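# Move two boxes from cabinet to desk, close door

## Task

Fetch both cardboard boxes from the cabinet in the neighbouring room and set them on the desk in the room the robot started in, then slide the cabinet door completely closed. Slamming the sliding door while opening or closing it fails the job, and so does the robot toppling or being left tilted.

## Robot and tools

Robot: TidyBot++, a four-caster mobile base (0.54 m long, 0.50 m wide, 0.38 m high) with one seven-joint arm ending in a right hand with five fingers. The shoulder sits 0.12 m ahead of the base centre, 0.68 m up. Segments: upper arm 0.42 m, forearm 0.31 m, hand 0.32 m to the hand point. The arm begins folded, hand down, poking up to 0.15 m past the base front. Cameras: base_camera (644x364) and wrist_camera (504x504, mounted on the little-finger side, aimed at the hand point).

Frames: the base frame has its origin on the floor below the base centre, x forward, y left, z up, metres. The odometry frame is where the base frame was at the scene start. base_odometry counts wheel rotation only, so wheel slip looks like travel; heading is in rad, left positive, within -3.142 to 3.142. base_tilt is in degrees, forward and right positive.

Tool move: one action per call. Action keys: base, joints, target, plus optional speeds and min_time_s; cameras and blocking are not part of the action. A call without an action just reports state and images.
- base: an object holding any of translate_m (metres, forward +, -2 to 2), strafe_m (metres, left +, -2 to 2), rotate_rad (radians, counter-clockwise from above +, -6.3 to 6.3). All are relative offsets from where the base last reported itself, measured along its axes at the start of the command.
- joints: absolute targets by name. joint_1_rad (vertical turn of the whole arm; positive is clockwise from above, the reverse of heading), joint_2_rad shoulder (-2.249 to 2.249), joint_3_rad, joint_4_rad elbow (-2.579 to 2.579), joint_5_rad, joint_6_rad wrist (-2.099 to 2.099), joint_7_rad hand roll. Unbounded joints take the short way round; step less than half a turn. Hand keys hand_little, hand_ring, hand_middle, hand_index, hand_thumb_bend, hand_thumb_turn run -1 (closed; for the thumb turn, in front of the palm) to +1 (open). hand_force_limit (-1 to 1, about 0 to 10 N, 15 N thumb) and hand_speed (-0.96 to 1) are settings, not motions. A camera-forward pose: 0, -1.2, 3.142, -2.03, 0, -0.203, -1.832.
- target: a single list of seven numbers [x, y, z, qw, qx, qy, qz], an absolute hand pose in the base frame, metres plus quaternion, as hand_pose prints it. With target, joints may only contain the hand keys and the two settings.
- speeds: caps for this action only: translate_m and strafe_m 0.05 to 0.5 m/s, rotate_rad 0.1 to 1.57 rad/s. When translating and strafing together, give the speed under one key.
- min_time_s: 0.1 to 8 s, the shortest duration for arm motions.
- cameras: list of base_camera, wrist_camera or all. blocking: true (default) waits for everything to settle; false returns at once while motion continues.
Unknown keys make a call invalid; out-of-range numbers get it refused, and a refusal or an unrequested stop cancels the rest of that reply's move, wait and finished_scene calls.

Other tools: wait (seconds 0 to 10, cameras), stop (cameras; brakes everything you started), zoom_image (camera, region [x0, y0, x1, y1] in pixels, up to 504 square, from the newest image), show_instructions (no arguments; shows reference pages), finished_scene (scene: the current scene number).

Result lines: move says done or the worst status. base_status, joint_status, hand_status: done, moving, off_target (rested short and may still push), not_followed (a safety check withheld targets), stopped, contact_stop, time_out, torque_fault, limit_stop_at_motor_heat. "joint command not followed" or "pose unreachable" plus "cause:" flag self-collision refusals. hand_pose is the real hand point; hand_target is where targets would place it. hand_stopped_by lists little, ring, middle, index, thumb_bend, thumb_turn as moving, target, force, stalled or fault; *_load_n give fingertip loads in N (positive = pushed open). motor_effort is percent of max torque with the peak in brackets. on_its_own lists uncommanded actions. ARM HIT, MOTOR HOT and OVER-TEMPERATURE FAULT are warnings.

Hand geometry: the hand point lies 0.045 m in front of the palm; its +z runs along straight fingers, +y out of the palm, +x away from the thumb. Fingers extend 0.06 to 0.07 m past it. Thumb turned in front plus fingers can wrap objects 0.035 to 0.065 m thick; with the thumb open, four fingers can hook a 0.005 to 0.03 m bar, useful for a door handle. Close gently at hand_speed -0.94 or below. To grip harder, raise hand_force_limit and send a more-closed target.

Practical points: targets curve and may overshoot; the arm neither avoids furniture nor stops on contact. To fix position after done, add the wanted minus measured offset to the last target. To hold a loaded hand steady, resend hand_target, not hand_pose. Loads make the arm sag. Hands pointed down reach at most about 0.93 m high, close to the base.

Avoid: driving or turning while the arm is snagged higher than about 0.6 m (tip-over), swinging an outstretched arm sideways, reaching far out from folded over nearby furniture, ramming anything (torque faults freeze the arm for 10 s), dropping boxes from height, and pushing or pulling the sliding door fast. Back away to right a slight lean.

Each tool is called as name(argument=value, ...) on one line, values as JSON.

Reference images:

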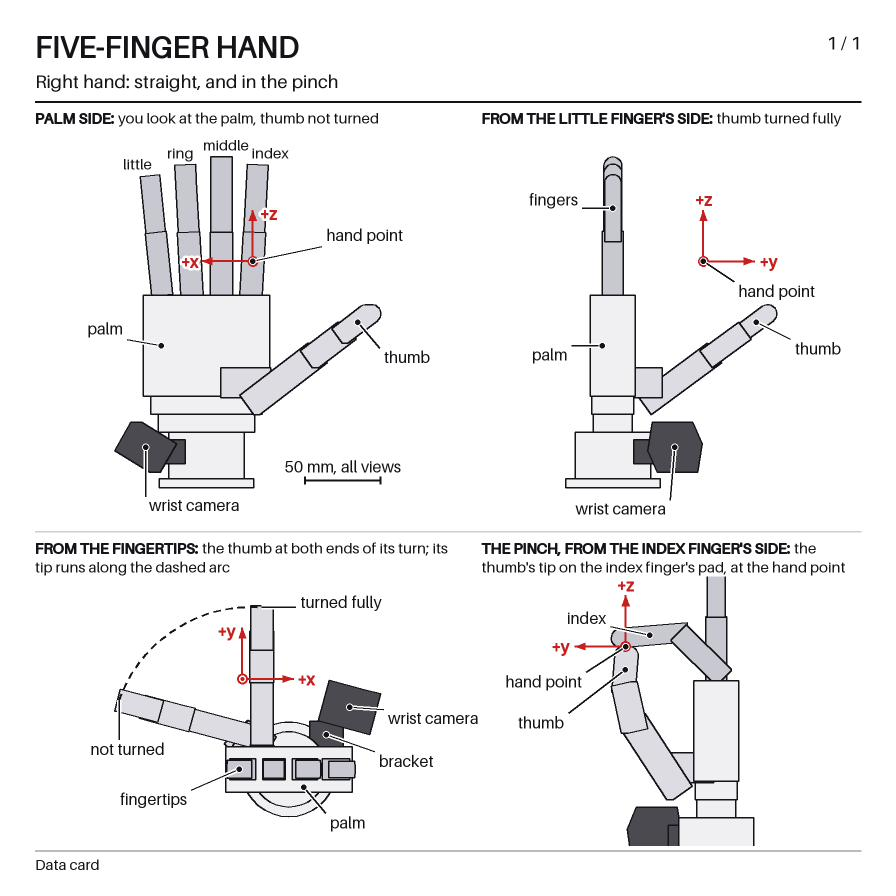

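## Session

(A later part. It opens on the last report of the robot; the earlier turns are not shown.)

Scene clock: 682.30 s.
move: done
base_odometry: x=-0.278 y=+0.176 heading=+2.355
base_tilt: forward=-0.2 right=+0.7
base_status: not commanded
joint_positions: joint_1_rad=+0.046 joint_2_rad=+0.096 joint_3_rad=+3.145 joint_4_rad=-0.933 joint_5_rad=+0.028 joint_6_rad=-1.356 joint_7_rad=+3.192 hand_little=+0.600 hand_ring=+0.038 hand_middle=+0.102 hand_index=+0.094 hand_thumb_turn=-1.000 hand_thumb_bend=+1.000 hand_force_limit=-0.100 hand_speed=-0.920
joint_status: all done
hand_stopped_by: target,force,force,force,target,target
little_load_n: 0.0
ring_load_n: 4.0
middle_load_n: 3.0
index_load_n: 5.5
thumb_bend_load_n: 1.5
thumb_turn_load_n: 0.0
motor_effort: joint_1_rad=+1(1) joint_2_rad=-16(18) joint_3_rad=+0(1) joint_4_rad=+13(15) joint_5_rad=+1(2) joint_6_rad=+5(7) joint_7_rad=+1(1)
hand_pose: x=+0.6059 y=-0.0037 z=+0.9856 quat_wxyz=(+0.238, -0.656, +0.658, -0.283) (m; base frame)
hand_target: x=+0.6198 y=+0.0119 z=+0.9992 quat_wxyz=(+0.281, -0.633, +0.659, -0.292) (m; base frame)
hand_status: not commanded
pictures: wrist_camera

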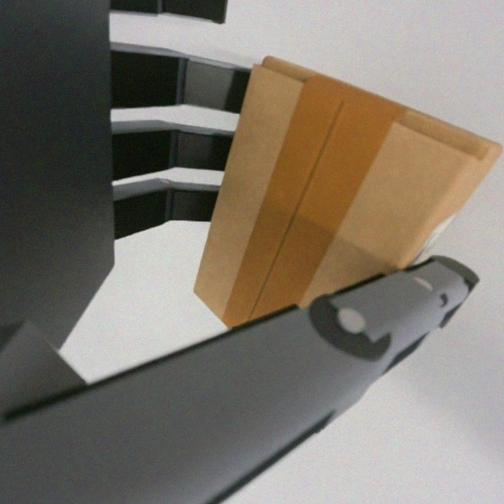

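move(joints={"hand_index": 0.4, "hand_middle": 0.4, "hand_ring": 0.4, "hand_speed": -0.88})

move(joints={"hand_index": 1, "hand_middle": 1, "hand_ring": 1, "hand_little": 1, "hand_speed": -0.3}, cameras=["wrist_camera"])

Scene clock: 686.13 s.
move: done
base_odometry: x=-0.278 y=+0.176 heading=+2.355
base_tilt: forward=-0.2 right=+0.7
base_status: not commanded
joint_positions: joint_1_rad=+0.046 joint_2_rad=+0.096 joint_3_rad=+3.145 joint_4_rad=-0.934 joint_5_rad=+0.028 joint_6_rad=-1.356 joint_7_rad=+3.192 hand_little=+0.600 hand_ring=+0.400 hand_middle=+0.400 hand_index=+0.400 hand_thumb_turn=-1.000 hand_thumb_bend=+1.000 hand_force_limit=-0.100 hand_speed=-0.880
joint_status: all done
hand_stopped_by: target,target,target,target,target,target
little_load_n: 0.0
ring_load_n: -0.5
middle_load_n: 0.0
index_load_n: 0.0
thumb_bend_load_n: 0.0
thumb_turn_load_n: 0.0
motor_effort: joint_1_rad=+1(2) joint_2_rad=-16(17) joint_3_rad=+0(1) joint_4_rad=+13(13) joint_5_rad=+1(2) joint_6_rad=+5(6) joint_7_rad=+1(1)
hand_pose: x=+0.6056 y=-0.0037 z=+0.9855 quat_wxyz=(+0.238, -0.656, +0.658, -0.283) (m; base frame)
hand_target: x=+0.6198 y=+0.0119 z=+0.9992 quat_wxyz=(+0.281, -0.633, +0.659, -0.292) (m; base frame)
hand_status: not commanded
pictures: none

Scene clock: 686.93 s.
move: done
base_odometry: x=-0.278 y=+0.176 heading=+2.355
base_tilt: forward=-0.2 right=+0.7
base_status: not commanded
joint_positions: joint_1_rad=+0.046 joint_2_rad=+0.095 joint_3_rad=+3.145 joint_4_rad=-0.934 joint_5_rad=+0.028 joint_6_rad=-1.355 joint_7_rad=+3.192 hand_little=+1.000 hand_ring=+1.000 hand_middle=+1.000 hand_index=+1.000 hand_thumb_turn=-1.000 hand_thumb_bend=+1.000 hand_force_limit=-0.100 hand_speed=-0.300
joint_status: all done
hand_stopped_by: target,target,target,target,target,target
little_load_n: 0.0
ring_load_n: 0.0
middle_load_n: 0.0
index_load_n: 0.0
thumb_bend_load_n: 0.0
thumb_turn_load_n: 0.0
motor_effort: joint_1_rad=+2(2) joint_2_rad=-16(17) joint_3_rad=-1(1) joint_4_rad=+13(13) joint_5_rad=+1(2) joint_6_rad=+5(6) joint_7_rad=+0(1)
hand_pose: x=+0.6057 y=-0.0037 z=+0.9855 quat_wxyz=(+0.238, -0.656, +0.658, -0.283) (m; base frame)
hand_target: x=+0.6198 y=+0.0119 z=+0.9992 quat_wxyz=(+0.281, -0.633, +0.659, -0.292) (m; base frame)
hand_status: not commanded
pictures: wrist_camera

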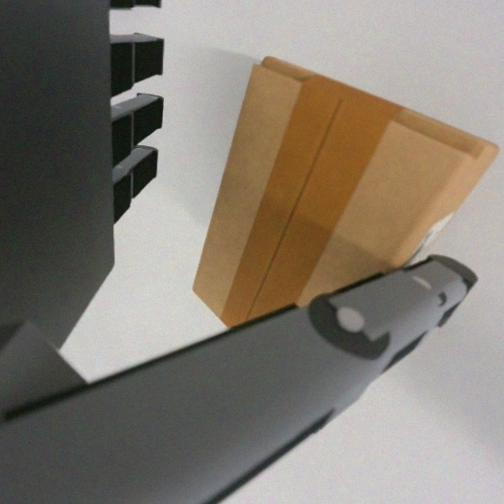

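move(joints={"joint_2_rad": 0.17, "joint_4_rad": -0.70, "joint_6_rad": -1.50}, min_time_s=1.2)

move(joints={"joint_2_rad": 0.28, "joint_4_rad": -0.39, "joint_6_rad": -1.72}, min_time_s=1.2, cameras=["wrist_camera"])

Scene clock: 690.93 s.
move: done
base_odometry: x=-0.278 y=+0.176 heading=+2.355
base_tilt: forward=-0.2 right=+0.6
base_status: not commanded
joint_positions: joint_1_rad=+0.046 joint_2_rad=+0.156 joint_3_rad=+3.145 joint_4_rad=-0.747 joint_5_rad=+0.028 joint_6_rad=-1.411 joint_7_rad=+3.192 hand_little=+1.000 hand_ring=+1.000 hand_middle=+1.000 hand_index=+1.000 hand_thumb_turn=-1.000 hand_thumb_bend=+1.000 hand_force_limit=-0.100 hand_speed=-0.300
joint_status: all done
hand_stopped_by: target,target,target,target,target,target
little_load_n: 0.0
ring_load_n: 0.0
middle_load_n: 0.0
index_load_n: 0.0
thumb_bend_load_n: 0.0
thumb_turn_load_n: 0.0
motor_effort: joint_1_rad=+1(2) joint_2_rad=-17(19) joint_3_rad=+0(1) joint_4_rad=+13(14) joint_5_rad=+1(2) joint_6_rad=+6(8) joint_7_rad=+0(1)
hand_pose: x=+0.6274 y=-0.0046 z=+1.0282 quat_wxyz=(+0.260, -0.646, +0.649, -0.307) (m; base frame)
hand_target: x=+0.6128 y=+0.0122 z=+1.0264 quat_wxyz=(+0.261, -0.642, +0.668, -0.271) (m; base frame)
hand_status: not commanded
pictures: none

Scene clock: 692.43 s.
move: done
base_odometry: x=-0.278 y=+0.176 heading=+2.355
base_tilt: forward=-0.2 right=+0.7
base_status: not commanded
joint_positions: joint_1_rad=+0.046 joint_2_rad=+0.266 joint_3_rad=+3.145 joint_4_rad=-0.435 joint_5_rad=+0.028 joint_6_rad=-1.627 joint_7_rad=+3.192 hand_little=+1.000 hand_ring=+1.000 hand_middle=+1.000 hand_index=+1.000 hand_thumb_turn=-1.000 hand_thumb_bend=+1.000 hand_force_limit=-0.100 hand_speed=-0.300
joint_status: all done
hand_stopped_by: target,target,target,target,target,target
little_load_n: 0.0
ring_load_n: 0.0
middle_load_n: -0.5
index_load_n: 0.0
thumb_bend_load_n: 0.0
thumb_turn_load_n: 0.0
motor_effort: joint_1_rad=+1(2) joint_2_rad=-19(19) joint_3_rad=-1(1) joint_4_rad=+11(13) joint_5_rad=+0(2) joint_6_rad=+5(7) joint_7_rad=+0(1)
hand_pose: x=+0.6251 y=-0.0041 z=+1.0615 quat_wxyz=(+0.256, -0.646, +0.653, -0.302) (m; base frame)
hand_target: x=+0.6073 y=+0.0125 z=+1.0562 quat_wxyz=(+0.254, -0.645, +0.671, -0.265) (m; base frame)
hand_status: not commanded
pictures: wrist_camera

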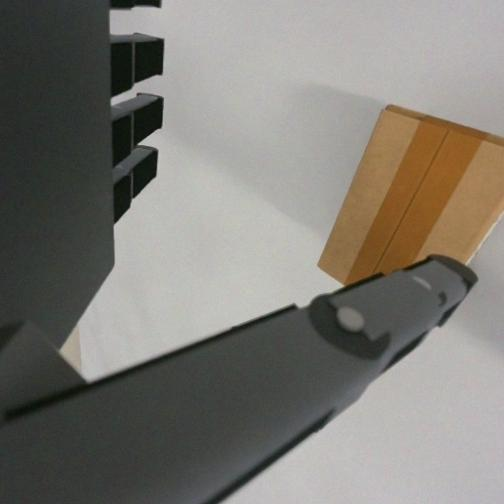

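move(base={"translate_m": -0.6})

move(base={"translate_m": -0.535, "rotate_rad": -1.585}, joints={"joint_1_rad": 0.05, "joint_2_rad": -0.02, "joint_4_rad": -1.63, "joint_6_rad": -0.66}, cameras=["all"])

Scene clock: 701.07 s.
move: done
base_odometry: x=+0.146 y=-0.249 heading=+2.355
base_tilt: forward=-0.2 right=+0.7
base_status: done
joint_positions: joint_1_rad=+0.046 joint_2_rad=+0.277 joint_3_rad=+3.145 joint_4_rad=-0.427 joint_5_rad=+0.028 joint_6_rad=-1.635 joint_7_rad=+3.192 hand_little=+1.000 hand_ring=+1.000 hand_middle=+1.000 hand_index=+1.000 hand_thumb_turn=-1.000 hand_thumb_bend=+1.000 hand_force_limit=-0.100 hand_speed=-0.300
joint_status: not commanded
hand_stopped_by: target,target,target,target,target,target
little_load_n: 0.0
ring_load_n: 0.0
middle_load_n: 0.0
index_load_n: 0.0
thumb_bend_load_n: 0.0
thumb_turn_load_n: 0.0
motor_effort: joint_1_rad=+0(4) joint_2_rad=-19(24) joint_3_rad=-1(2) joint_4_rad=+11(12) joint_5_rad=+2(3) joint_6_rad=+5(7) joint_7_rad=+0(1)
hand_pose: x=+0.6274 y=-0.0042 z=+1.0575 quat_wxyz=(+0.253, -0.647, +0.655, -0.298) (m; base frame)
hand_target: x=+0.6073 y=+0.0125 z=+1.0562 quat_wxyz=(+0.254, -0.645, +0.671, -0.265) (m; base frame)
hand_status: not commanded
pictures: none

Scene clock: 703.90 s.
move: done
base_odometry: x=+0.524 y=-0.628 heading=+0.770
base_tilt: forward=-0.2 right=+0.6
base_status: done
joint_positions: joint_1_rad=+0.046 joint_2_rad=+0.006 joint_3_rad=+3.146 joint_4_rad=-1.596 joint_5_rad=+0.028 joint_6_rad=-0.757 joint_7_rad=+3.192 hand_little=+1.000 hand_ring=+1.000 hand_middle=+1.000 hand_index=+1.000 hand_thumb_turn=-1.000 hand_thumb_bend=+1.000 hand_force_limit=-0.100 hand_speed=-0.300
joint_status: all done
hand_stopped_by: target,target,target,target,target,target
little_load_n: 0.0
ring_load_n: 0.0
middle_load_n: 0.0
index_load_n: 0.0
thumb_bend_load_n: 0.0
thumb_turn_load_n: 0.0
motor_effort: joint_1_rad=+0(4) joint_2_rad=-16(23) joint_3_rad=+0(3) joint_4_rad=+15(16) joint_5_rad=+1(3) joint_6_rad=+5(7) joint_7_rad=+0(1)
hand_pose: x=+0.6195 y=-0.0038 z=+0.8200 quat_wxyz=(+0.246, -0.658, +0.650, -0.291) (m; base frame)
hand_target: x=+0.6334 y=+0.0062 z=+0.8368 quat_wxyz=(+0.291, -0.625, +0.657, -0.306) (m; base frame)
hand_status: not commanded
pictures: base_camera, wrist_camera

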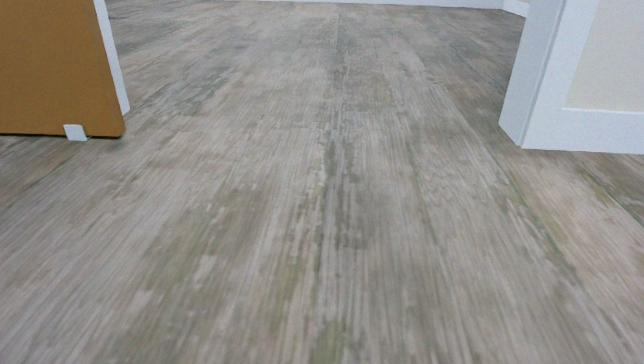

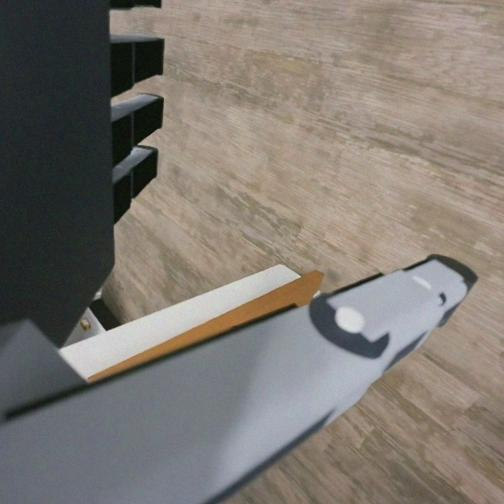

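move(base={"rotate_rad": 0.02, "strafe_m": 0.045})

move(base={"translate_m": 1.9}, speeds={"translate_m": 0.45})

move(base={"translate_m": 0.4, "rotate_rad": 1.577}, cameras=["all"])

Scene clock: 711.17 s.
move: done
base_odometry: x=+0.492 y=-0.596 heading=+0.789
base_tilt: forward=-0.3 right=+0.7
base_status: done
joint_positions: joint_1_rad=+0.048 joint_2_rad=+0.005 joint_3_rad=+3.145 joint_4_rad=-1.596 joint_5_rad=+0.028 joint_6_rad=-0.756 joint_7_rad=+3.192 hand_little=+1.000 hand_ring=+1.000 hand_middle=+1.000 hand_index=+1.000 hand_thumb_turn=-1.000 hand_thumb_bend=+1.000 hand_force_limit=-0.100 hand_speed=-0.300
joint_status: not commanded
hand_stopped_by: target,target,target,target,target,target
little_load_n: 0.0
ring_load_n: 0.0
middle_load_n: 0.0
index_load_n: 0.0
thumb_bend_load_n: 0.0
thumb_turn_load_n: 0.0
motor_effort: joint_1_rad=+1(3) joint_2_rad=-16(17) joint_3_rad=+0(4) joint_4_rad=+15(16) joint_5_rad=+2(2) joint_6_rad=+5(6) joint_7_rad=-1(1)
hand_pose: x=+0.6198 y=-0.0038 z=+0.8207 quat_wxyz=(+0.247, -0.657, +0.649, -0.292) (m; base frame)
hand_target: x=+0.6334 y=+0.0062 z=+0.8368 quat_wxyz=(+0.291, -0.625, +0.657, -0.306) (m; base frame)
hand_status: not commanded
pictures: none

Scene clock: 716.43 s.
move: done
base_odometry: x=+1.831 y=+0.753 heading=+0.789
base_tilt: forward=-0.2 right=+0.7
base_status: done
joint_positions: joint_1_rad=+0.048 joint_2_rad=-0.010 joint_3_rad=+3.145 joint_4_rad=-1.598 joint_5_rad=+0.028 joint_6_rad=-0.751 joint_7_rad=+3.192 hand_little=+1.000 hand_ring=+1.000 hand_middle=+1.000 hand_index=+1.000 hand_thumb_turn=-1.000 hand_thumb_bend=+1.000 hand_force_limit=-0.100 hand_speed=-0.300
joint_status: not commanded
hand_stopped_by: target,target,target,target,target,target
little_load_n: 0.0
ring_load_n: -0.5
middle_load_n: 0.0
index_load_n: -0.5
thumb_bend_load_n: 0.0
thumb_turn_load_n: 0.0
motor_effort: joint_1_rad=+1(2) joint_2_rad=-15(18) joint_3_rad=+0(1) joint_4_rad=+15(16) joint_5_rad=+2(2) joint_6_rad=+6(7) joint_7_rad=+0(1)
hand_pose: x=+0.6185 y=-0.0037 z=+0.8285 quat_wxyz=(+0.253, -0.655, +0.647, -0.299) (m; base frame)
hand_target: x=+0.6334 y=+0.0062 z=+0.8368 quat_wxyz=(+0.291, -0.625, +0.657, -0.306) (m; base frame)
hand_status: not commanded
pictures: none

Scene clock: 719.00 s.
move: done
base_odometry: x=+2.113 y=+1.037 heading=+2.366
base_tilt: forward=-0.3 right=+0.7
base_status: done
joint_positions: joint_1_rad=+0.048 joint_2_rad=-0.011 joint_3_rad=+3.141 joint_4_rad=-1.599 joint_5_rad=+0.028 joint_6_rad=-0.749 joint_7_rad=+3.192 hand_little=+1.000 hand_ring=+1.000 hand_middle=+1.000 hand_index=+1.000 hand_thumb_turn=-1.000 hand_thumb_bend=+1.000 hand_force_limit=-0.100 hand_speed=-0.300
joint_status: not commanded
hand_stopped_by: target,target,target,target,target,target
little_load_n: 0.0
ring_load_n: 0.0
middle_load_n: 0.0
index_load_n: 0.0
thumb_bend_load_n: -0.5
thumb_turn_load_n: 0.0
motor_effort: joint_1_rad=+1(4) joint_2_rad=-14(19) joint_3_rad=-1(2) joint_4_rad=+15(16) joint_5_rad=+2(2) joint_6_rad=+5(7) joint_7_rad=+0(2)
hand_pose: x=+0.6187 y=-0.0020 z=+0.8291 quat_wxyz=(+0.254, -0.655, +0.646, -0.299) (m; base frame)
hand_target: x=+0.6334 y=+0.0062 z=+0.8368 quat_wxyz=(+0.291, -0.625, +0.657, -0.306) (m; base frame)
hand_status: not commanded
pictures: base_camera, wrist_camera

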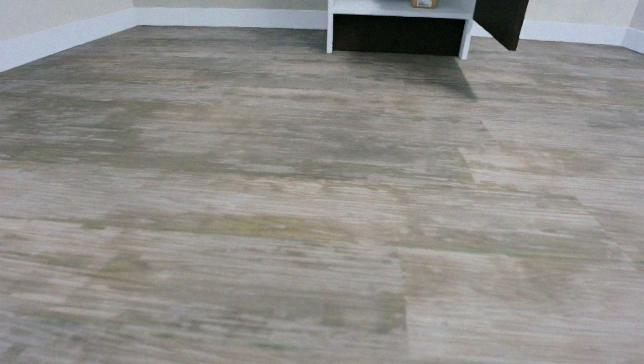

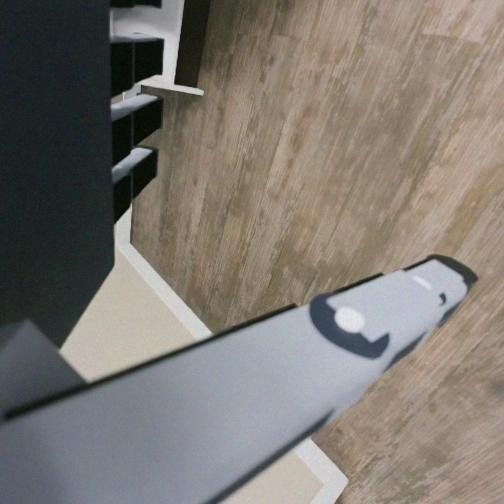

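move(base={"translate_m": 0.7, "strafe_m": -0.095}, speeds={"translate_m": 0.4}, joints={"joint_1_rad": 0.375, "joint_2_rad": 1.16, "joint_4_rad": -1.595, "joint_5_rad": 0.52, "joint_6_rad": 0.48, "joint_7_rad": 2.87}, min_time_s=2.5, cameras=["all"])

Scene clock: 730.60 s.
move: done
base_odometry: x=+1.679 y=+1.595 heading=+2.367
base_tilt: forward=-0.2 right=+0.7
base_status: done
joint_positions: joint_1_rad=+0.347 joint_2_rad=+1.156 joint_3_rad=+3.141 joint_4_rad=-1.599 joint_5_rad=+0.455 joint_6_rad=+0.383 joint_7_rad=+2.922 hand_little=+1.000 hand_ring=+1.000 hand_middle=+1.000 hand_index=+1.000 hand_thumb_turn=-1.000 hand_thumb_bend=+1.000 hand_force_limit=-0.100 hand_speed=-0.300
joint_status: all done
hand_stopped_by: target,target,target,target,target,target
little_load_n: 0.0
ring_load_n: 0.0
middle_load_n: 0.0
index_load_n: 0.0
thumb_bend_load_n: 0.0
thumb_turn_load_n: 0.0
motor_effort: joint_1_rad=+2(2) joint_2_rad=-35(37) joint_3_rad=-2(2) joint_4_rad=+7(17) joint_5_rad=+2(3) joint_6_rad=+6(7) joint_7_rad=-1(2)
hand_pose: x=+0.7697 y=-0.1588 z=+0.2827 quat_wxyz=(+0.242, -0.632, +0.683, -0.275) (m; base frame)
hand_target: x=+0.7890 y=-0.1640 z=+0.2984 quat_wxyz=(+0.280, -0.621, +0.671, -0.293) (m; base frame)
hand_status: not commanded
pictures: base_camera, wrist_camera

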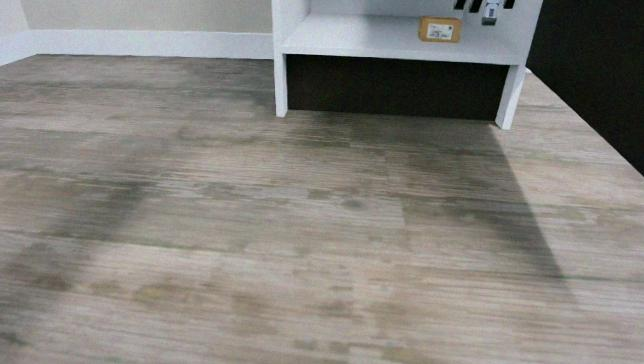

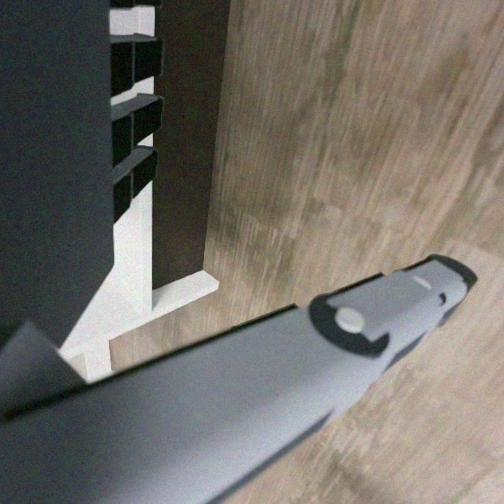

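move(base={"translate_m": 0.3}, speeds={"translate_m": 0.2}, joints={"joint_1_rad": 0.395, "joint_5_rad": 0.6}, cameras=["all"])

Scene clock: 742.30 s.
move: done
base_odometry: x=+1.465 y=+1.805 heading=+2.367
base_tilt: forward=-0.2 right=+0.7
base_status: done
joint_positions: joint_1_rad=+0.377 joint_2_rad=+1.156 joint_3_rad=+3.141 joint_4_rad=-1.599 joint_5_rad=+0.546 joint_6_rad=+0.390 joint_7_rad=+2.921 hand_little=+1.000 hand_ring=+1.000 hand_middle=+1.000 hand_index=+1.000 hand_thumb_turn=-1.000 hand_thumb_bend=+1.000 hand_force_limit=-0.100 hand_speed=-0.300
joint_status: all done
hand_stopped_by: target,target,target,target,target,target
little_load_n: 0.0
ring_load_n: 0.0
middle_load_n: 0.0
index_load_n: 0.0
thumb_bend_load_n: 0.0
thumb_turn_load_n: 0.0
motor_effort: joint_1_rad=+1(3) joint_2_rad=-35(36) joint_3_rad=-2(3) joint_4_rad=+7(9) joint_5_rad=+1(2) joint_6_rad=+5(6) joint_7_rad=-1(1)
hand_pose: x=+0.7621 y=-0.1717 z=+0.2813 quat_wxyz=(+0.237, -0.655, +0.662, -0.277) (m; base frame)
hand_target: x=+0.7811 y=-0.1699 z=+0.2955 quat_wxyz=(+0.276, -0.644, +0.651, -0.292) (m; base frame)
hand_status: not commanded
pictures: base_camera, wrist_camera

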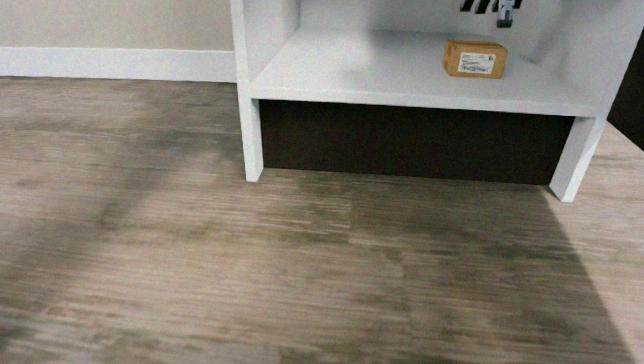

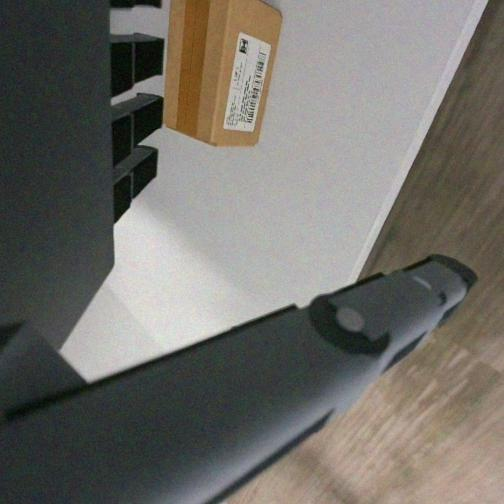

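move(base={"translate_m": 0.115, "strafe_m": -0.025}, speeds={"translate_m": 0.15}, joints={"joint_2_rad": 1.26, "joint_4_rad": -1.54, "joint_6_rad": 0.5}, min_time_s=1.5, cameras=["all"])

Scene clock: 754.53 s.
move: done
base_odometry: x=+1.400 y=+1.903 heading=+2.367
base_tilt: forward=-0.2 right=+0.7
base_status: done
joint_positions: joint_1_rad=+0.378 joint_2_rad=+1.250 joint_3_rad=+3.141 joint_4_rad=-1.578 joint_5_rad=+0.546 joint_6_rad=+0.406 joint_7_rad=+2.921 hand_little=+1.000 hand_ring=+1.000 hand_middle=+1.000 hand_index=+1.000 hand_thumb_turn=-1.000 hand_thumb_bend=+1.000 hand_force_limit=-0.100 hand_speed=-0.300
joint_status: all done
hand_stopped_by: target,target,target,target,target,target
little_load_n: 0.0
ring_load_n: 0.0
middle_load_n: 0.0
index_load_n: 0.0
thumb_bend_load_n: 0.0
thumb_turn_load_n: 0.0
motor_effort: joint_1_rad=+2(2) joint_2_rad=-35(36) joint_3_rad=-2(4) joint_4_rad=+6(9) joint_5_rad=+1(1) joint_6_rad=+5(7) joint_7_rad=+0(1)
hand_pose: x=+0.7401 y=-0.1608 z=+0.2285 quat_wxyz=(+0.230, -0.660, +0.671, -0.249) (m; base frame)
hand_target: x=+0.7766 y=-0.1643 z=+0.2474 quat_wxyz=(+0.276, -0.646, +0.656, -0.277) (m; base frame)
hand_status: not commanded
pictures: base_camera, wrist_camera

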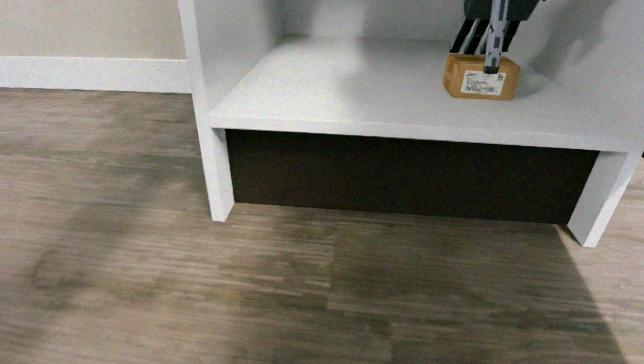

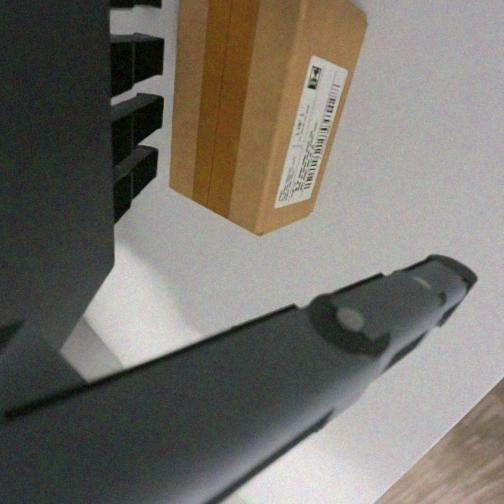

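move(base={"translate_m": 0.014, "strafe_m": -0.02}, speeds={"translate_m": 0.1}, joints={"joint_2_rad": 1.3, "joint_4_rad": -1.51, "joint_6_rad": 0.525}, min_time_s=1, cameras=["all"])

Scene clock: 762.10 s.
move: done
base_odometry: x=+1.404 y=+1.928 heading=+2.367
base_tilt: forward=-0.2 right=+0.7
base_status: done
joint_positions: joint_1_rad=+0.381 joint_2_rad=+1.288 joint_3_rad=+3.141 joint_4_rad=-1.549 joint_5_rad=+0.546 joint_6_rad=+0.430 joint_7_rad=+2.921 hand_little=+1.000 hand_ring=+1.000 hand_middle=+1.000 hand_index=+1.000 hand_thumb_turn=-1.000 hand_thumb_bend=+1.000 hand_force_limit=-0.100 hand_speed=-0.300
joint_status: all done
hand_stopped_by: target,target,target,target,target,target
little_load_n: 0.0
ring_load_n: 0.0
middle_load_n: 0.0
index_load_n: 0.0
thumb_bend_load_n: 0.0
thumb_turn_load_n: 0.0
motor_effort: joint_1_rad=+1(3) joint_2_rad=-35(36) joint_3_rad=-2(3) joint_4_rad=+6(8) joint_5_rad=+1(1) joint_6_rad=+5(6) joint_7_rad=-1(1)
hand_pose: x=+0.7459 y=-0.1614 z=+0.2148 quat_wxyz=(+0.237, -0.657, +0.670, -0.252) (m; base frame)
hand_target: x=+0.7821 y=-0.1619 z=+0.2333 quat_wxyz=(+0.284, -0.644, +0.653, -0.279) (m; base frame)
hand_status: not commanded
pictures: base_camera, wrist_camera

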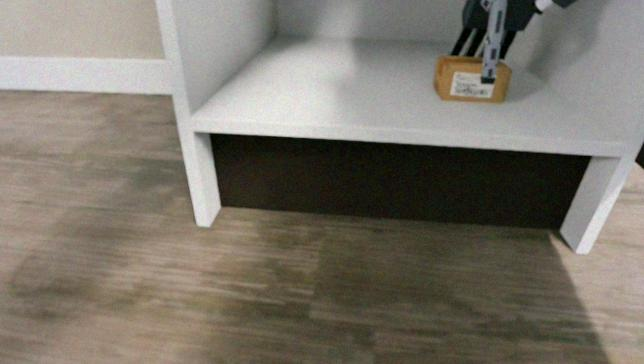

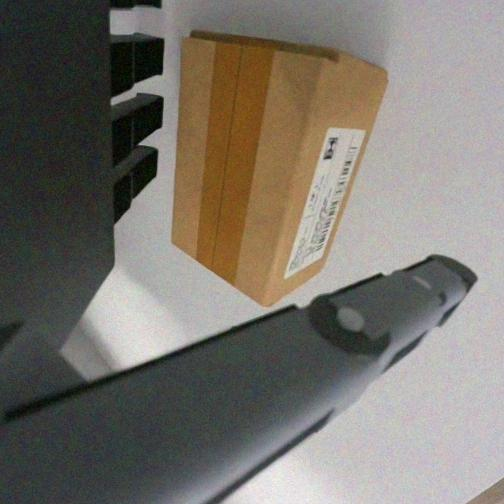

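move(joints={"joint_2_rad": 1.34, "joint_4_rad": -1.487, "joint_6_rad": 0.545}, min_time_s=1)

move(joints={"hand_index": -0.1, "hand_middle": -0.1, "hand_ring": -0.1, "hand_little": 0.6, "hand_force_limit": -0.6, "hand_speed": -0.9}, cameras=["all"])

Scene clock: 769.40 s.
move: done
base_odometry: x=+1.404 y=+1.928 heading=+2.367
base_tilt: forward=-0.2 right=+0.7
base_status: not commanded
joint_positions: joint_1_rad=+0.381 joint_2_rad=+1.327 joint_3_rad=+3.141 joint_4_rad=-1.526 joint_5_rad=+0.546 joint_6_rad=+0.450 joint_7_rad=+2.921 hand_little=+1.000 hand_ring=+1.000 hand_middle=+1.000 hand_index=+1.000 hand_thumb_turn=-1.000 hand_thumb_bend=+1.000 hand_force_limit=-0.100 hand_speed=-0.300
joint_status: all done
hand_stopped_by: target,target,target,target,target,target
little_load_n: 0.0
ring_load_n: 0.0
middle_load_n: 0.0
index_load_n: 0.0
thumb_bend_load_n: 0.0
thumb_turn_load_n: 0.0
motor_effort: joint_1_rad=+1(2) joint_2_rad=-35(36) joint_3_rad=-2(3) joint_4_rad=+6(7) joint_5_rad=+1(2) joint_6_rad=+5(6) joint_7_rad=+0(1)
hand_pose: x=+0.7468 y=-0.1582 z=+0.1986 quat_wxyz=(+0.242, -0.656, +0.669, -0.251) (m; base frame)
hand_target: x=+0.7821 y=-0.1582 z=+0.2164 quat_wxyz=(+0.289, -0.644, +0.653, -0.276) (m; base frame)
hand_status: not commanded
pictures: none

Scene clock: 773.53 s.
move: off_target
base_odometry: x=+1.404 y=+1.928 heading=+2.367
base_tilt: forward=-0.2 right=+0.7
base_status: not commanded
joint_positions: joint_1_rad=+0.381 joint_2_rad=+1.328 joint_3_rad=+3.141 joint_4_rad=-1.521 joint_5_rad=+0.546 joint_6_rad=+0.457 joint_7_rad=+2.921 hand_little=+0.600 hand_ring=+0.098 hand_middle=+0.135 hand_index=+0.107 hand_thumb_turn=-1.000 hand_thumb_bend=+1.000 hand_force_limit=-0.600 hand_speed=-0.900
joint_status: hand_ring off_target (ended at +0.098, target -0.100); hand_middle off_target (ended at +0.135, target -0.100); hand_index off_target (ended at +0.107, target -0.100); the others done
hand_stopped_by: target,force,force,force,target,target
little_load_n: 0.0
ring_load_n: 3.0
middle_load_n: 1.5
index_load_n: 4.0
thumb_bend_load_n: 1.0
thumb_turn_load_n: 1.0
motor_effort: joint_1_rad=+1(2) joint_2_rad=-35(36) joint_3_rad=-2(3) joint_4_rad=+6(6) joint_5_rad=+1(2) joint_6_rad=+4(6) joint_7_rad=+1(1)
hand_pose: x=+0.7513 y=-0.1588 z=+0.2007 quat_wxyz=(+0.246, -0.655, +0.668, -0.254) (m; base frame)
hand_target: x=+0.7821 y=-0.1582 z=+0.2164 quat_wxyz=(+0.289, -0.644, +0.653, -0.276) (m; base frame)
hand_status: not commanded
pictures: base_camera, wrist_camera

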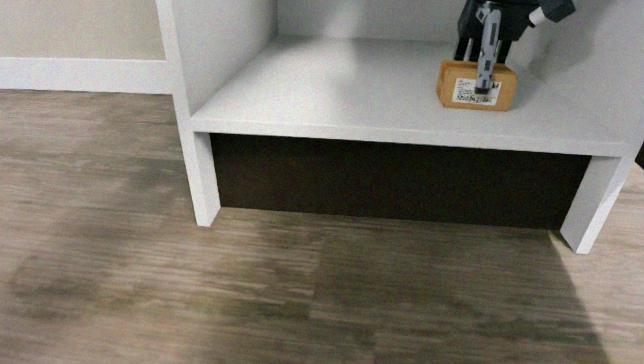

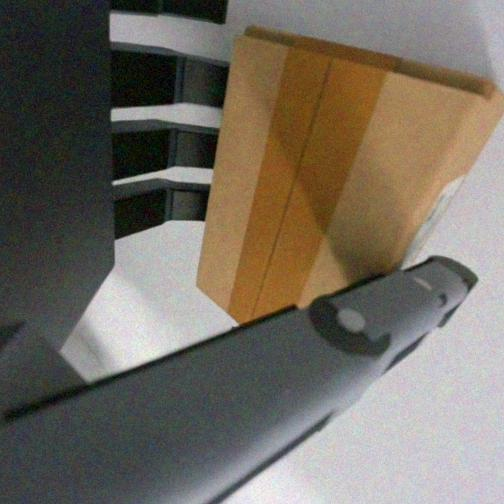

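move(joints={"hand_index":-0.3,"hand_middle":-0.3,"hand_ring":-0.3,"hand_force_limit":-0.1,"hand_speed":-0.92}, cameras=["wrist_camera"])

Scene clock: 789.80 s.
move: off_target
base_odometry: x=+1.404 y=+1.928 heading=+2.367
base_tilt: forward=-0.2 right=+0.7
base_status: not commanded
joint_positions: joint_1_rad=+0.381 joint_2_rad=+1.328 joint_3_rad=+3.141 joint_4_rad=-1.521 joint_5_rad=+0.546 joint_6_rad=+0.457 joint_7_rad=+2.921 hand_little=+0.600 hand_ring=+0.085 hand_middle=+0.123 hand_index=+0.102 hand_thumb_turn=-1.000 hand_thumb_bend=+1.000 hand_force_limit=-0.100 hand_speed=-0.920
joint_status: hand_ring off_target (ended at +0.085, target -0.300); hand_middle off_target (ended at +0.123, target -0.300); hand_index off_target (ended at +0.102, target -0.300); the others done
hand_stopped_by: target,force,force,force,target,target
little_load_n: 0.0
ring_load_n: 6.0
middle_load_n: 6.0
index_load_n: 4.5
thumb_bend_load_n: 2.0
thumb_turn_load_n: 2.5
motor_effort: joint_1_rad=+1(1) joint_2_rad=-35(36) joint_3_rad=-2(3) joint_4_rad=+6(6) joint_5_rad=+2(2) joint_6_rad=+6(6) joint_7_rad=+1(1)
hand_pose: x=+0.7512 y=-0.1587 z=+0.2005 quat_wxyz=(+0.246, -0.655, +0.668, -0.254) (m; base frame)
hand_target: x=+0.7821 y=-0.1582 z=+0.2164 quat_wxyz=(+0.289, -0.644, +0.653, -0.276) (m; base frame)
hand_status: not commanded
pictures: wrist_camera

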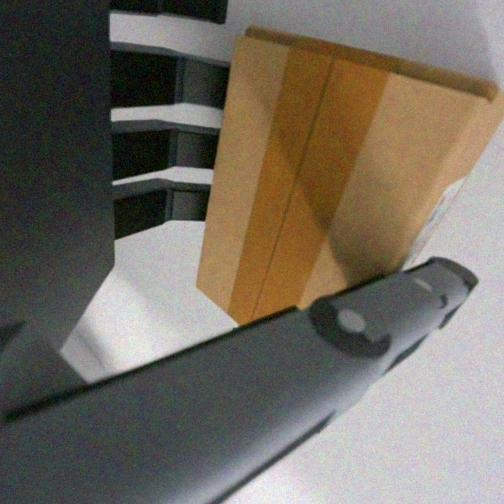

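move(joints={"joint_2_rad":1.22,"joint_4_rad":-1.555,"joint_6_rad":0.5}, min_time_s=1.5, cameras=["wrist_camera"])

move(joints={"joint_2_rad":1.13,"joint_4_rad":-1.6,"joint_6_rad":0.48}, min_time_s=1.5, cameras=["all"])

Scene clock: 794.20 s.
move: done
base_odometry: x=+1.404 y=+1.928 heading=+2.367
base_tilt: forward=-0.2 right=+0.7
base_status: not commanded
joint_positions: joint_1_rad=+0.381 joint_2_rad=+1.264 joint_3_rad=+3.141 joint_4_rad=-1.528 joint_5_rad=+0.546 joint_6_rad=+0.457 joint_7_rad=+2.921 hand_little=+0.600 hand_ring=+0.085 hand_middle=+0.123 hand_index=+0.102 hand_thumb_turn=-1.000 hand_thumb_bend=+1.000 hand_force_limit=-0.100 hand_speed=-0.920
joint_status: all done
hand_stopped_by: target,force,force,force,target,target
little_load_n: 0.0
ring_load_n: 6.0
middle_load_n: 6.5
index_load_n: 5.0
thumb_bend_load_n: 1.5
thumb_turn_load_n: 2.5
motor_effort: joint_1_rad=+1(2) joint_2_rad=-37(37) joint_3_rad=-2(3) joint_4_rad=+7(8) joint_5_rad=+1(2) joint_6_rad=+5(7) joint_7_rad=-1(1)
hand_pose: x=+0.7747 y=-0.1682 z=+0.2410 quat_wxyz=(+0.256, -0.651, +0.658, -0.279) (m; base frame)
hand_target: x=+0.7845 y=-0.1676 z=+0.2702 quat_wxyz=(+0.280, -0.644, +0.651, -0.288) (m; base frame)
hand_status: not commanded
pictures: wrist_camera

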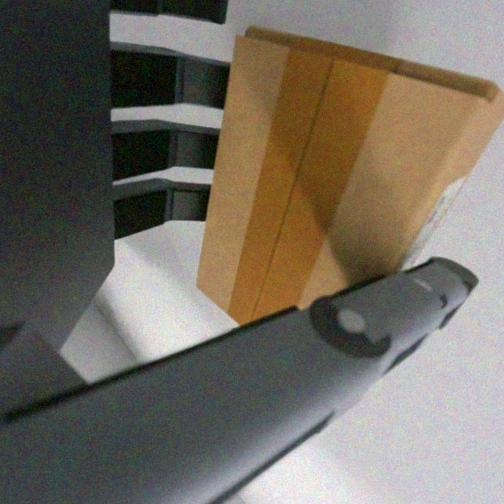

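Scene clock: 796.00 s.
move: done
base_odometry: x=+1.404 y=+1.928 heading=+2.367
base_tilt: forward=-0.2 right=+0.7
base_status: not commanded
joint_positions: joint_1_rad=+0.381 joint_2_rad=+1.177 joint_3_rad=+3.141 joint_4_rad=-1.572 joint_5_rad=+0.546 joint_6_rad=+0.457 joint_7_rad=+2.921 hand_little=+0.600 hand_ring=+0.085 hand_middle=+0.123 hand_index=+0.102 hand_thumb_turn=-1.000 hand_thumb_bend=+1.000 hand_force_limit=-0.100 hand_speed=-0.920
joint_status: all done
hand_stopped_by: target,force,force,force,target,target
little_load_n: 0.0
ring_load_n: 6.0
middle_load_n: 6.0
index_load_n: 4.5
thumb_bend_load_n: 2.0
thumb_turn_load_n: 2.5
motor_effort: joint_1_rad=+1(2) joint_2_rad=-36(38) joint_3_rad=-2(3) joint_4_rad=+8(8) joint_5_rad=+1(1) joint_6_rad=+6(7) joint_7_rad=+0(1)
hand_pose: x=+0.7853 y=-0.1724 z=+0.2872 quat_wxyz=(+0.264, -0.647, +0.651, -0.297) (m; base frame)
hand_target: x=+0.7890 y=-0.1732 z=+0.3144 quat_wxyz=(+0.280, -0.642, +0.646, -0.302) (m; base frame)
hand_status: not commanded
pictures: base_camera, wrist_camera

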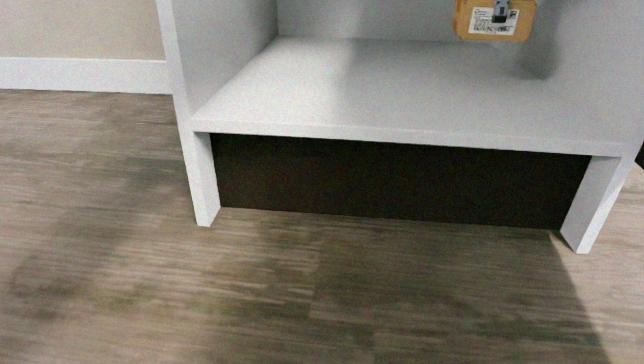

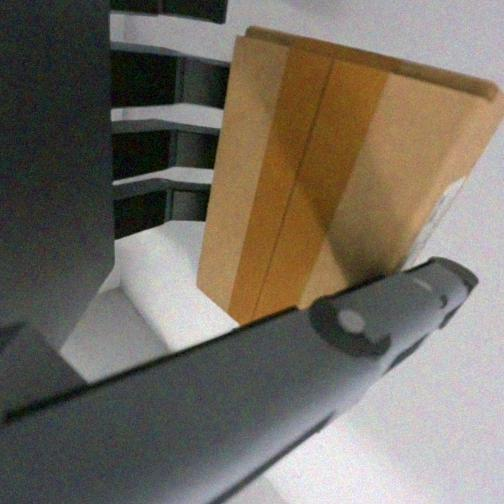

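move(base={"translate_m":-0.55}, speeds={"translate_m":0.25}, cameras=["all"])

Scene clock: 800.60 s.
move: done
base_odometry: x=+1.797 y=+1.543 heading=+2.367
base_tilt: forward=-0.2 right=+0.7
base_status: done
joint_positions: joint_1_rad=+0.383 joint_2_rad=+1.175 joint_3_rad=+3.141 joint_4_rad=-1.581 joint_5_rad=+0.546 joint_6_rad=+0.457 joint_7_rad=+2.921 hand_little=+0.600 hand_ring=+0.085 hand_middle=+0.123 hand_index=+0.102 hand_thumb_turn=-1.000 hand_thumb_bend=+1.000 hand_force_limit=-0.100 hand_speed=-0.920
joint_status: not commanded
hand_stopped_by: target,force,force,force,target,target
little_load_n: 0.0
ring_load_n: 6.0
middle_load_n: 6.0
index_load_n: 5.0
thumb_bend_load_n: 1.5
thumb_turn_load_n: 2.5
motor_effort: joint_1_rad=+1(4) joint_2_rad=-36(37) joint_3_rad=-2(3) joint_4_rad=+7(9) joint_5_rad=+1(1) joint_6_rad=+6(7) joint_7_rad=+0(1)
hand_pose: x=+0.7812 y=-0.1717 z=+0.2857 quat_wxyz=(+0.262, -0.647, +0.653, -0.294) (m; base frame)
hand_target: x=+0.7890 y=-0.1732 z=+0.3144 quat_wxyz=(+0.280, -0.642, +0.646, -0.302) (m; base frame)
hand_status: not commanded
pictures: base_camera, wrist_camera

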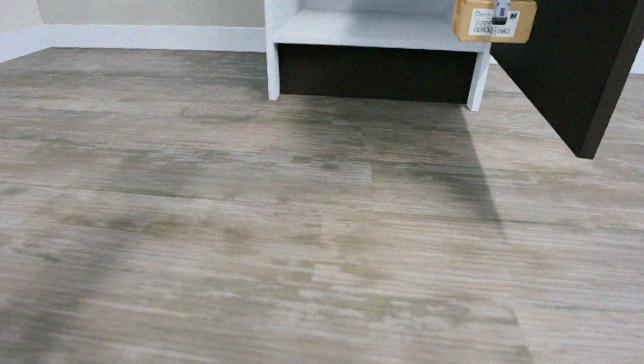

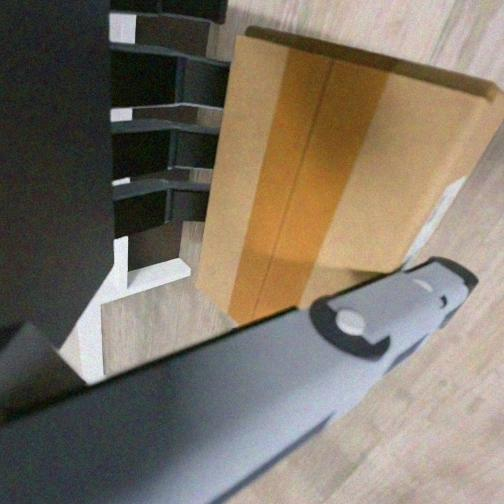

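move(base={"translate_m":-0.67,"rotate_rad":1.56}, speeds={"translate_m":0.35,"rotate_rad":0.7}, joints={"joint_1_rad":0.05,"joint_2_rad":-0.02,"joint_4_rad":-1.63,"joint_5_rad":0.0,"joint_6_rad":-0.66,"joint_7_rad":3.142}, min_time_s=2.5, cameras=["all"])

Scene clock: 808.93 s.
move: done
base_odometry: x=+2.276 y=+1.074 heading=-2.356
base_tilt: forward=-0.2 right=+0.6
base_status: done
joint_positions: joint_1_rad=+0.059 joint_2_rad=-0.003 joint_3_rad=+3.140 joint_4_rad=-1.600 joint_5_rad=+0.064 joint_6_rad=-0.570 joint_7_rad=+3.091 hand_little=+0.600 hand_ring=+0.085 hand_middle=+0.123 hand_index=+0.102 hand_thumb_turn=-1.000 hand_thumb_bend=+1.000 hand_force_limit=-0.100 hand_speed=-0.920
joint_status: all done
hand_stopped_by: target,force,force,force,target,target
little_load_n: 0.0
ring_load_n: 6.0
middle_load_n: 6.0
index_load_n: 4.5
thumb_bend_load_n: 2.0
thumb_turn_load_n: 2.5
motor_effort: joint_1_rad=+1(5) joint_2_rad=-16(38) joint_3_rad=+0(4) joint_4_rad=+17(17) joint_5_rad=+1(4) joint_6_rad=+7(8) joint_7_rad=+1(2)
hand_pose: x=+0.6661 y=-0.0103 z=+0.8633 quat_wxyz=(+0.310, -0.602, +0.647, -0.352) (m; base frame)
hand_target: x=+0.6334 y=+0.0062 z=+0.8368 quat_wxyz=(+0.291, -0.625, +0.657, -0.306) (m; base frame)
hand_status: not commanded
pictures: base_camera, wrist_camera

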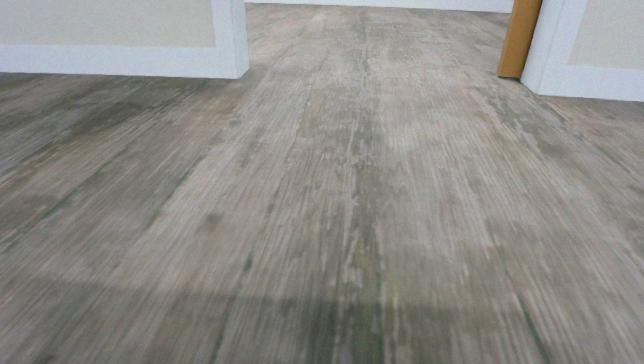

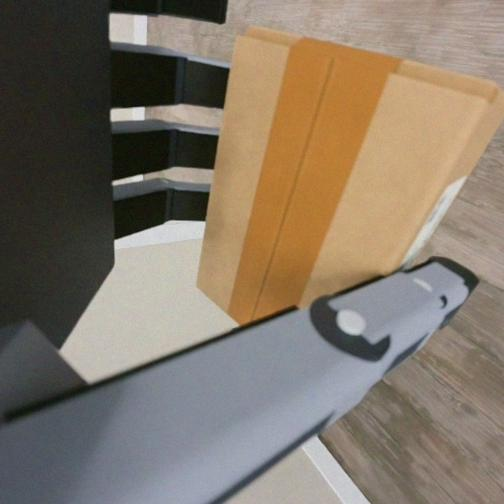

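move(base={"strafe_m":-0.035,"translate_m":0.5,"rotate_rad":-0.017}, cameras=["base_camera"])

Scene clock: 820.97 s.
move: done
base_odometry: x=+1.898 y=+0.745 heading=-2.372
base_tilt: forward=-0.2 right=+0.7
base_status: done
joint_positions: joint_1_rad=+0.059 joint_2_rad=+0.000 joint_3_rad=+3.142 joint_4_rad=-1.602 joint_5_rad=+0.061 joint_6_rad=-0.575 joint_7_rad=+3.092 hand_little=+0.600 hand_ring=+0.085 hand_middle=+0.123 hand_index=+0.102 hand_thumb_turn=-1.000 hand_thumb_bend=+1.000 hand_force_limit=-0.100 hand_speed=-0.920
joint_status: not commanded
hand_stopped_by: target,force,force,force,target,target
little_load_n: 0.0
ring_load_n: 6.0
middle_load_n: 6.0
index_load_n: 5.0
thumb_bend_load_n: 2.0
thumb_turn_load_n: 2.5
motor_effort: joint_1_rad=+1(3) joint_2_rad=-16(20) joint_3_rad=+0(4) joint_4_rad=+16(17) joint_5_rad=+1(2) joint_6_rad=+7(8) joint_7_rad=+0(1)
hand_pose: x=+0.6647 y=-0.0108 z=+0.8594 quat_wxyz=(+0.307, -0.602, +0.649, -0.348) (m; base frame)
hand_target: x=+0.6334 y=+0.0062 z=+0.8368 quat_wxyz=(+0.291, -0.625, +0.657, -0.306) (m; base frame)
hand_status: not commanded
pictures: base_camera

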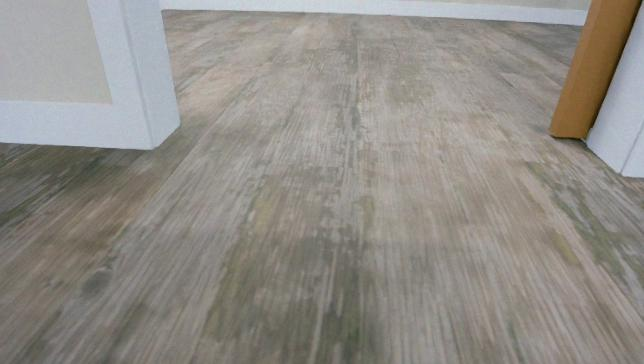

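move(base={"strafe_m":-0.022,"translate_m":0.3})

move(base={"translate_m":1.2}, cameras=["all"])

Scene clock: 826.67 s.
move: done
base_odometry: x=+1.667 y=+0.552 heading=-2.372
base_tilt: forward=-0.2 right=+0.6
base_status: done
joint_positions: joint_1_rad=+0.059 joint_2_rad=-0.001 joint_3_rad=+3.142 joint_4_rad=-1.604 joint_5_rad=+0.061 joint_6_rad=-0.576 joint_7_rad=+3.092 hand_little=+0.600 hand_ring=+0.085 hand_middle=+0.123 hand_index=+0.102 hand_thumb_turn=-1.000 hand_thumb_bend=+1.000 hand_force_limit=-0.100 hand_speed=-0.920
joint_status: not commanded
hand_stopped_by: target,force,force,force,target,target
little_load_n: 0.0
ring_load_n: 6.0
middle_load_n: 6.0
index_load_n: 4.5
thumb_bend_load_n: 2.0
thumb_turn_load_n: 2.5
motor_effort: joint_1_rad=+1(2) joint_2_rad=-17(20) joint_3_rad=-1(1) joint_4_rad=+16(17) joint_5_rad=+2(2) joint_6_rad=+7(8) joint_7_rad=-1(1)
hand_pose: x=+0.6640 y=-0.0108 z=+0.8586 quat_wxyz=(+0.307, -0.603, +0.650, -0.347) (m; base frame)
hand_target: x=+0.6334 y=+0.0062 z=+0.8368 quat_wxyz=(+0.291, -0.625, +0.657, -0.306) (m; base frame)
hand_status: not commanded
pictures: none

Scene clock: 829.83 s.
move: done
base_odometry: x=+0.805 y=-0.283 heading=-2.372
base_tilt: forward=-0.2 right=+0.6
base_status: done
joint_positions: joint_1_rad=+0.059 joint_2_rad=-0.006 joint_3_rad=+3.142 joint_4_rad=-1.604 joint_5_rad=+0.061 joint_6_rad=-0.578 joint_7_rad=+3.092 hand_little=+0.600 hand_ring=+0.085 hand_middle=+0.123 hand_index=+0.102 hand_thumb_turn=-1.000 hand_thumb_bend=+1.000 hand_force_limit=-0.100 hand_speed=-0.920
joint_status: not commanded
hand_stopped_by: target,force,force,force,target,target
little_load_n: 0.0
ring_load_n: 6.0
middle_load_n: 6.5
index_load_n: 5.0
thumb_bend_load_n: 1.5
thumb_turn_load_n: 2.5
motor_effort: joint_1_rad=+0(2) joint_2_rad=-16(19) joint_3_rad=+0(1) joint_4_rad=+17(17) joint_5_rad=+1(2) joint_6_rad=+7(8) joint_7_rad=+0(1)
hand_pose: x=+0.6626 y=-0.0107 z=+0.8608 quat_wxyz=(+0.308, -0.602, +0.649, -0.348) (m; base frame)
hand_target: x=+0.6334 y=+0.0062 z=+0.8368 quat_wxyz=(+0.291, -0.625, +0.657, -0.306) (m; base frame)
hand_status: not commanded
pictures: base_camera, wrist_camera

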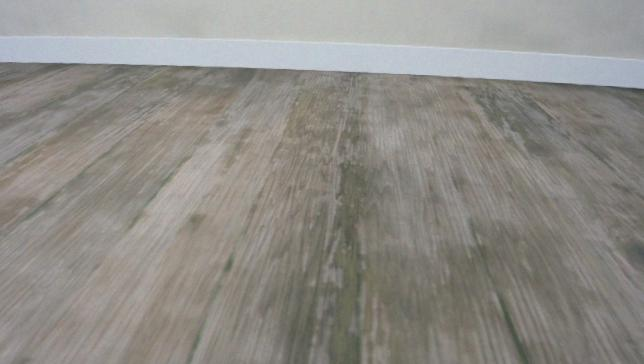

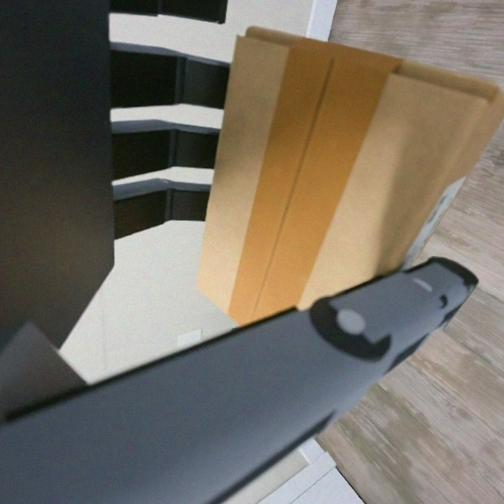

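move(base={"translate_m":0.4,"rotate_rad":-1.555}, cameras=["all"])

Scene clock: 841.70 s.
move: done
base_odometry: x=+0.518 y=-0.562 heading=+2.357
base_tilt: forward=-0.2 right=+0.7
base_status: done
joint_positions: joint_1_rad=+0.059 joint_2_rad=-0.007 joint_3_rad=+3.143 joint_4_rad=-1.605 joint_5_rad=+0.058 joint_6_rad=-0.578 joint_7_rad=+3.092 hand_little=+0.600 hand_ring=+0.085 hand_middle=+0.123 hand_index=+0.102 hand_thumb_turn=-1.000 hand_thumb_bend=+1.000 hand_force_limit=-0.100 hand_speed=-0.920
joint_status: not commanded
hand_stopped_by: target,force,force,force,target,target
little_load_n: 0.0
ring_load_n: 6.0
middle_load_n: 6.0
index_load_n: 4.5
thumb_bend_load_n: 2.0
thumb_turn_load_n: 3.0
motor_effort: joint_1_rad=+1(3) joint_2_rad=-16(20) joint_3_rad=+0(3) joint_4_rad=+16(17) joint_5_rad=+1(3) joint_6_rad=+7(8) joint_7_rad=-1(1)
hand_pose: x=+0.6623 y=-0.0106 z=+0.8612 quat_wxyz=(+0.308, -0.601, +0.650, -0.348) (m; base frame)
hand_target: x=+0.6334 y=+0.0062 z=+0.8368 quat_wxyz=(+0.291, -0.625, +0.657, -0.306) (m; base frame)
hand_status: not commanded
pictures: base_camera, wrist_camera

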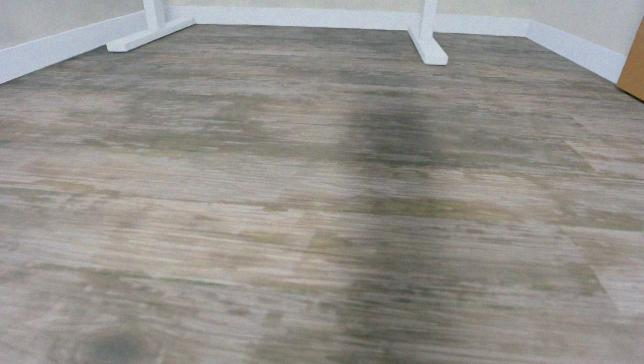

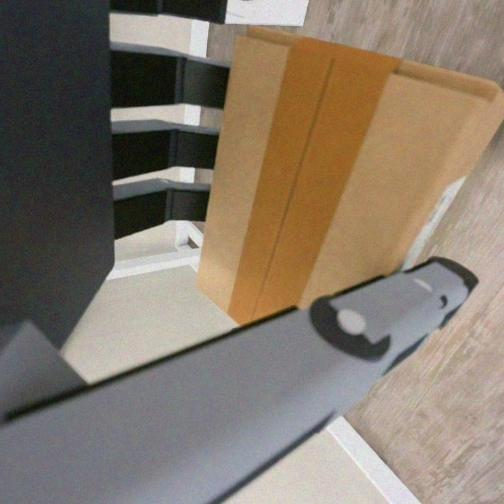

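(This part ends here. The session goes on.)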